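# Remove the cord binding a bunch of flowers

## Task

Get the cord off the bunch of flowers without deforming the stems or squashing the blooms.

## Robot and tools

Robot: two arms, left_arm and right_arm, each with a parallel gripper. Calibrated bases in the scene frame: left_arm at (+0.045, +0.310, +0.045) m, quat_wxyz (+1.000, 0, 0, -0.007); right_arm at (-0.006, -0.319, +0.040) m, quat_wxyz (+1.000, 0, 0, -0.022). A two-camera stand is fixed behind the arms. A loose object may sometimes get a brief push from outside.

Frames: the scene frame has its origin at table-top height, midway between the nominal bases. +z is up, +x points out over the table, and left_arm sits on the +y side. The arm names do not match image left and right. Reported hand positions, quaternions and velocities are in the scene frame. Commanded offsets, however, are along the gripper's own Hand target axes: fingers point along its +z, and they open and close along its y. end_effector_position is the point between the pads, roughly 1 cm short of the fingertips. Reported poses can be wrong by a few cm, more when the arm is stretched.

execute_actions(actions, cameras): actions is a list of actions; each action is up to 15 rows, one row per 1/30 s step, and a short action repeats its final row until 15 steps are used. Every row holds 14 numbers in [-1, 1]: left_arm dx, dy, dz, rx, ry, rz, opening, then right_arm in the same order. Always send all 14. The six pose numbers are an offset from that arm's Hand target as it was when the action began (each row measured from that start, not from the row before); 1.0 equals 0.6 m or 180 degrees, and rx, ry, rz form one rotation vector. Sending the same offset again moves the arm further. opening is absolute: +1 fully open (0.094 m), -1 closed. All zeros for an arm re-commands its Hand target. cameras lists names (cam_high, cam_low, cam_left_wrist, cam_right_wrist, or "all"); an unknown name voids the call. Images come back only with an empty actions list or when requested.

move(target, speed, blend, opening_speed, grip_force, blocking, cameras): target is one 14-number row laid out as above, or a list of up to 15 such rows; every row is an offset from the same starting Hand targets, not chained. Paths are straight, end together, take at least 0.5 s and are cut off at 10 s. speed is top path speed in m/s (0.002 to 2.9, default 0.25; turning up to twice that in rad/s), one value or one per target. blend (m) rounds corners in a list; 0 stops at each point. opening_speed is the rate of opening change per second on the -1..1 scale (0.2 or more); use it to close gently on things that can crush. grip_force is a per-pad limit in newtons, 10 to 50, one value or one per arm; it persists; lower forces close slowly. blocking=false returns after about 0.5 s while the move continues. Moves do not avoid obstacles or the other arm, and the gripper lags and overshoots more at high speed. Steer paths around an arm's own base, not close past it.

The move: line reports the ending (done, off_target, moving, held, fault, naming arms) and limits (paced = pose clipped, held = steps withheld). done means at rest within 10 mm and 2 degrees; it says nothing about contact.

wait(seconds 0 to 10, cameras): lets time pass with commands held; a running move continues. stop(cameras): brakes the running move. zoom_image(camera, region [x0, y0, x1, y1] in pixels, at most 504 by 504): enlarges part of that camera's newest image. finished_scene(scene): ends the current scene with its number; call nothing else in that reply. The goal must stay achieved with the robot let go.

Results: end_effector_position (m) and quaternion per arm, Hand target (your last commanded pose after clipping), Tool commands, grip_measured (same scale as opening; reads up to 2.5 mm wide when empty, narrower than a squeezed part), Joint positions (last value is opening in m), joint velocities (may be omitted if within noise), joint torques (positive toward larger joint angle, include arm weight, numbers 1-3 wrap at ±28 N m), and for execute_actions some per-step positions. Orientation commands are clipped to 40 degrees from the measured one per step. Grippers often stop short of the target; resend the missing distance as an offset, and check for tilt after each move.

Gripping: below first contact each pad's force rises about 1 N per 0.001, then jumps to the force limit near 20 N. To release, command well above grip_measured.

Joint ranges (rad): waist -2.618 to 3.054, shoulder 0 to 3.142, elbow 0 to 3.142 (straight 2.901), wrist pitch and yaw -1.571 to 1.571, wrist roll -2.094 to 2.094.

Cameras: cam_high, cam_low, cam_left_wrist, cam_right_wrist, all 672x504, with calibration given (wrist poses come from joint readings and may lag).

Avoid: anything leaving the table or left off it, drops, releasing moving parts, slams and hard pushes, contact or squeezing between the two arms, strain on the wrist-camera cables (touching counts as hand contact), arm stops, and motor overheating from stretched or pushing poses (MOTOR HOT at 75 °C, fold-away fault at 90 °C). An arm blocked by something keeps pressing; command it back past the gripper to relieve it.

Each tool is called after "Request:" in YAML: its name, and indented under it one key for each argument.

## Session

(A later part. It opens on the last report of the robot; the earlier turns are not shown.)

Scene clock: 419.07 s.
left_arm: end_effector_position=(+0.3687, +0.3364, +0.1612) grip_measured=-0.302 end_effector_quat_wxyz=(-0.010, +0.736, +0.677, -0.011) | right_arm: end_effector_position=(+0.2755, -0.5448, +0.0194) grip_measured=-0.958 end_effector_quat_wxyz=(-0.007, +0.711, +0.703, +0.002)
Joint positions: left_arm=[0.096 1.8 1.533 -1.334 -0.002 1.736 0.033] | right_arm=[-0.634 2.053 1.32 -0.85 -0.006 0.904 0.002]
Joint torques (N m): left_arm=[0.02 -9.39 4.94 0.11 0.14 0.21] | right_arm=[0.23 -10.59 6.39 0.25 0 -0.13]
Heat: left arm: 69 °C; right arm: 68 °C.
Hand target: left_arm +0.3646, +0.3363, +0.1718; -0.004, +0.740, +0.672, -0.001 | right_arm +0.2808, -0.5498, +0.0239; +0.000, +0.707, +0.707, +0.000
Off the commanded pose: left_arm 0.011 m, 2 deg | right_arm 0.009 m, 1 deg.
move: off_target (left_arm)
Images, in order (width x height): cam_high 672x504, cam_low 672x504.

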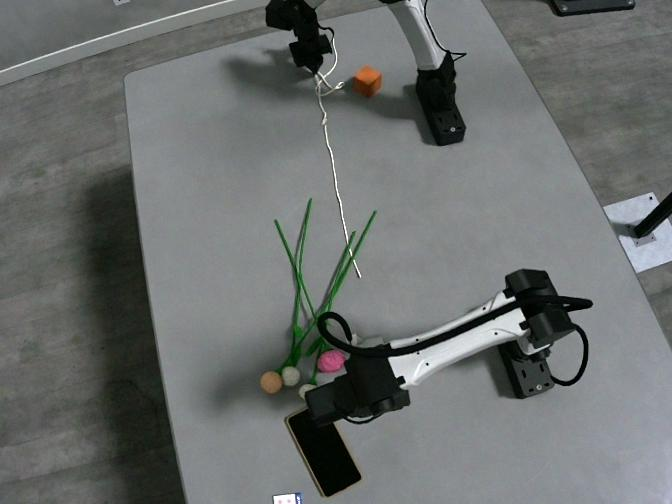

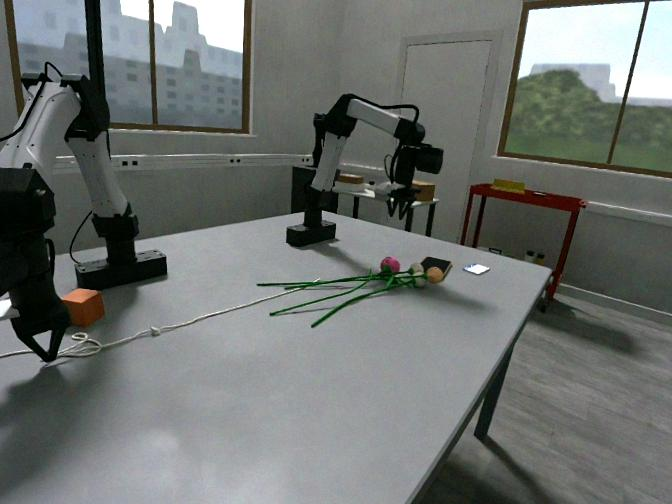

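Request:
move:
  target:
    - [0,0,0,0,0,0,-0.3,0,0,0.02,0,0,0,-1]
    - [0,0,0,0,0,0,-0.3,0,0,0.02,0,0,0,0.3]
    - [0,0,0,0,0,0,-0.3,0,0,-0.09,0,0,0,0.3]
    - [0,0,0,0,0,0,-0.3,0.367,0.03,-0.09,0,0,0,0.3]
  speed: [0.1,0.1,0.2,0.3]
  cameras: ["cam_right_wrist"]

Scene clock: 439.80 s.
left_arm: end_effector_position=(+0.3687, +0.3364, +0.1612) grip_measured=-0.302 end_effector_quat_wxyz=(-0.010, +0.736, +0.677, -0.011) | right_arm: end_effector_position=(+0.2944, -0.3275, +0.0706) grip_measured=+0.298 end_effector_quat_wxyz=(-0.018, +0.701, +0.713, -0.010)
Joint positions: left_arm=[0.096 1.8 1.533 -1.334 -0.002 1.736 0.033] | right_arm=[0.01 1.784 1.168 -0.994 -0.01 1.52 0.061]
Joint torques (N m): left_arm=[0.03 -9.42 4.96 0.11 0.15 0.21] | right_arm=[0.02 -11.82 4.29 0.41 0.06 0.16]
Heat: left arm: 69 °C; right arm: 65 °C.
Hand target: left_arm +0.3646, +0.3363, +0.1718; -0.004, +0.740, +0.672, -0.001 | right_arm +0.2988, -0.3297, +0.0781; +0.000, +0.707, +0.707, +0.000
Off the commanded pose: left_arm 0.011 m, 2 deg | right_arm 0.009 m, 2 deg.
move: off_target (left_arm)
camera_calibration:
cam_right_wrist: T_world_to_cam=[[-0.998091, -0.024938, 0.0564959, 0.277563], [0.00132039, 0.906011, 0.423251, 0.306108], [-0.0617409, 0.422518, -0.904249, 0.311944], [0, 0, 0, 1]] pos_world=[0.295889, -0.402218, 0.136833]
Images, in order (width x height): cam_right_wrist 672x504.

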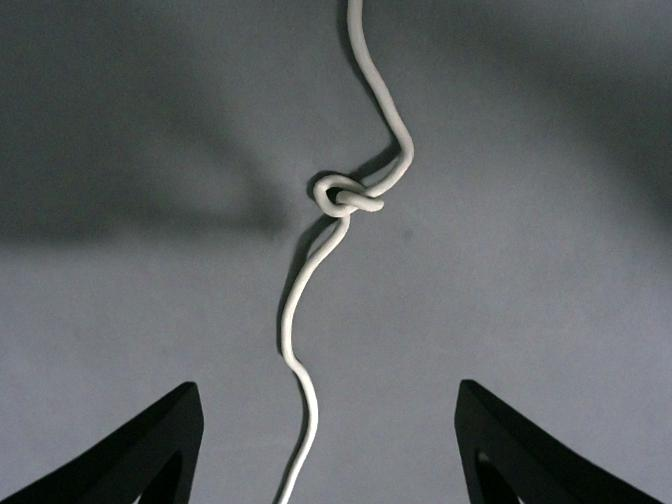

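Request:
move:
  target:
    - [0,0,0,0,0,0,-0.3,0,0.015,0.117,0,0,0,0.3]
    - [0,0,0,0,0,0,-0.3,0,0.015,0.117,0,0,0,-1]
    - [0,0,0,0,0,0,-0.3,-0.4,0.015,0.095,0,0,0,-1]
    - [0,0,0,0,0,0,-0.3,-0.4,0.015,0.11,0,0,0,-1]
    - [0,0,0,0,0,0,-0.3,-0.4,0.015,0.11,0,0,0,0.3]
  speed: [0.1,0.1,0.15,0.1,0.1]

Request:
move:
  target: [0,0,0,0,0,0,-0.3,0,0,-0.15,0,0,0,0.3]
  cameras: ["cam_high","cam_low"]

Request:
zoom_image:
  camera: "cam_high"
  region: [230, 0, 460, 400]

Scene clock: 452.50 s.
left_arm: end_effector_position=(+0.3687, +0.3364, +0.1612) grip_measured=-0.302 end_effector_quat_wxyz=(-0.010, +0.736, +0.677, -0.011) | right_arm: end_effector_position=(+0.3025, -0.5650, +0.0115) grip_measured=+0.297 end_effector_quat_wxyz=(-0.010, +0.711, +0.703, +0.002)
Joint positions: left_arm=[0.096 1.8 1.533 -1.334 -0.002 1.736 0.033] | right_arm=[-0.631 2.187 1.5 -0.904 -0.006 0.906 0.061]
Joint torques (N m): left_arm=[0.03 -9.39 4.97 0.1 0.15 0.21] | right_arm=[0.29 -11.81 5.38 0.52 0.02 -0.11]
Heat: left arm: 68 °C; right arm: 64 °C.
Hand target: left_arm +0.3646, +0.3363, +0.1718; -0.004, +0.740, +0.672, -0.001 | right_arm +0.3079, -0.5696, +0.0119; +0.000, +0.707, +0.707, +0.000
Off the commanded pose: left_arm 0.011 m, 2 deg | right_arm 0.007 m, 1 deg.
move: off_target (left_arm)

Scene clock: 453.77 s.
left_arm: end_effector_position=(+0.3687, +0.3364, +0.1612) grip_measured=-0.302 end_effector_quat_wxyz=(-0.010, +0.736, +0.677, -0.011) | right_arm: end_effector_position=(+0.3044, -0.5666, +0.0889) grip_measured=+0.298 end_effector_quat_wxyz=(-0.015, +0.711, +0.703, +0.001)
Joint positions: left_arm=[0.096 1.8 1.533 -1.334 -0.002 1.736 0.033] | right_arm=[-0.631 2.113 1.704 -1.192 -0.006 0.905 0.061]
Joint torques (N m): left_arm=[0.03 -9.4 4.96 0.1 0.14 0.21] | right_arm=[0.29 -14.35 6.39 0.19 0 -0.11]
Heat: left arm: 68 °C; right arm: 64 °C.
Hand target: left_arm +0.3646, +0.3363, +0.1718; -0.004, +0.740, +0.672, -0.001 | right_arm +0.3078, -0.5696, +0.1019; +0.000, +0.707, +0.707, +0.000
Off the commanded pose: left_arm 0.011 m, 2 deg | right_arm 0.014 m, 2 deg.
move: off_target (left_arm, right_arm)
Images, in order (width x height): cam_high 672x504, cam_low 672x504.

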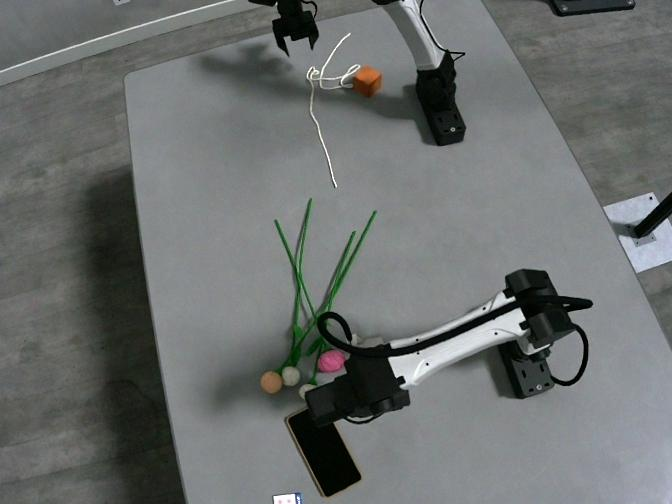

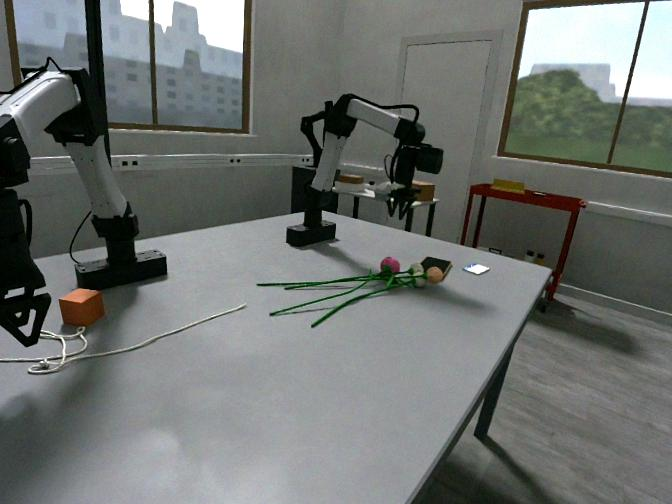

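Scaled by 1.260 from the camera's 672x504 image, which has a finer 960x720 frame.

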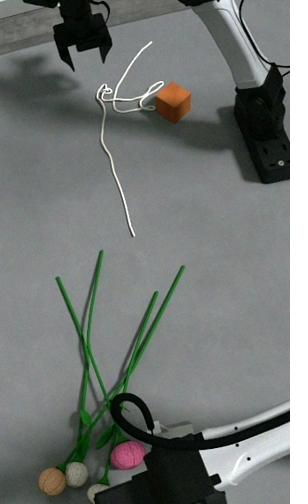

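Cord is clear.

Request:
finished_scene:
  scene: 2

The scene is finished: the task was done.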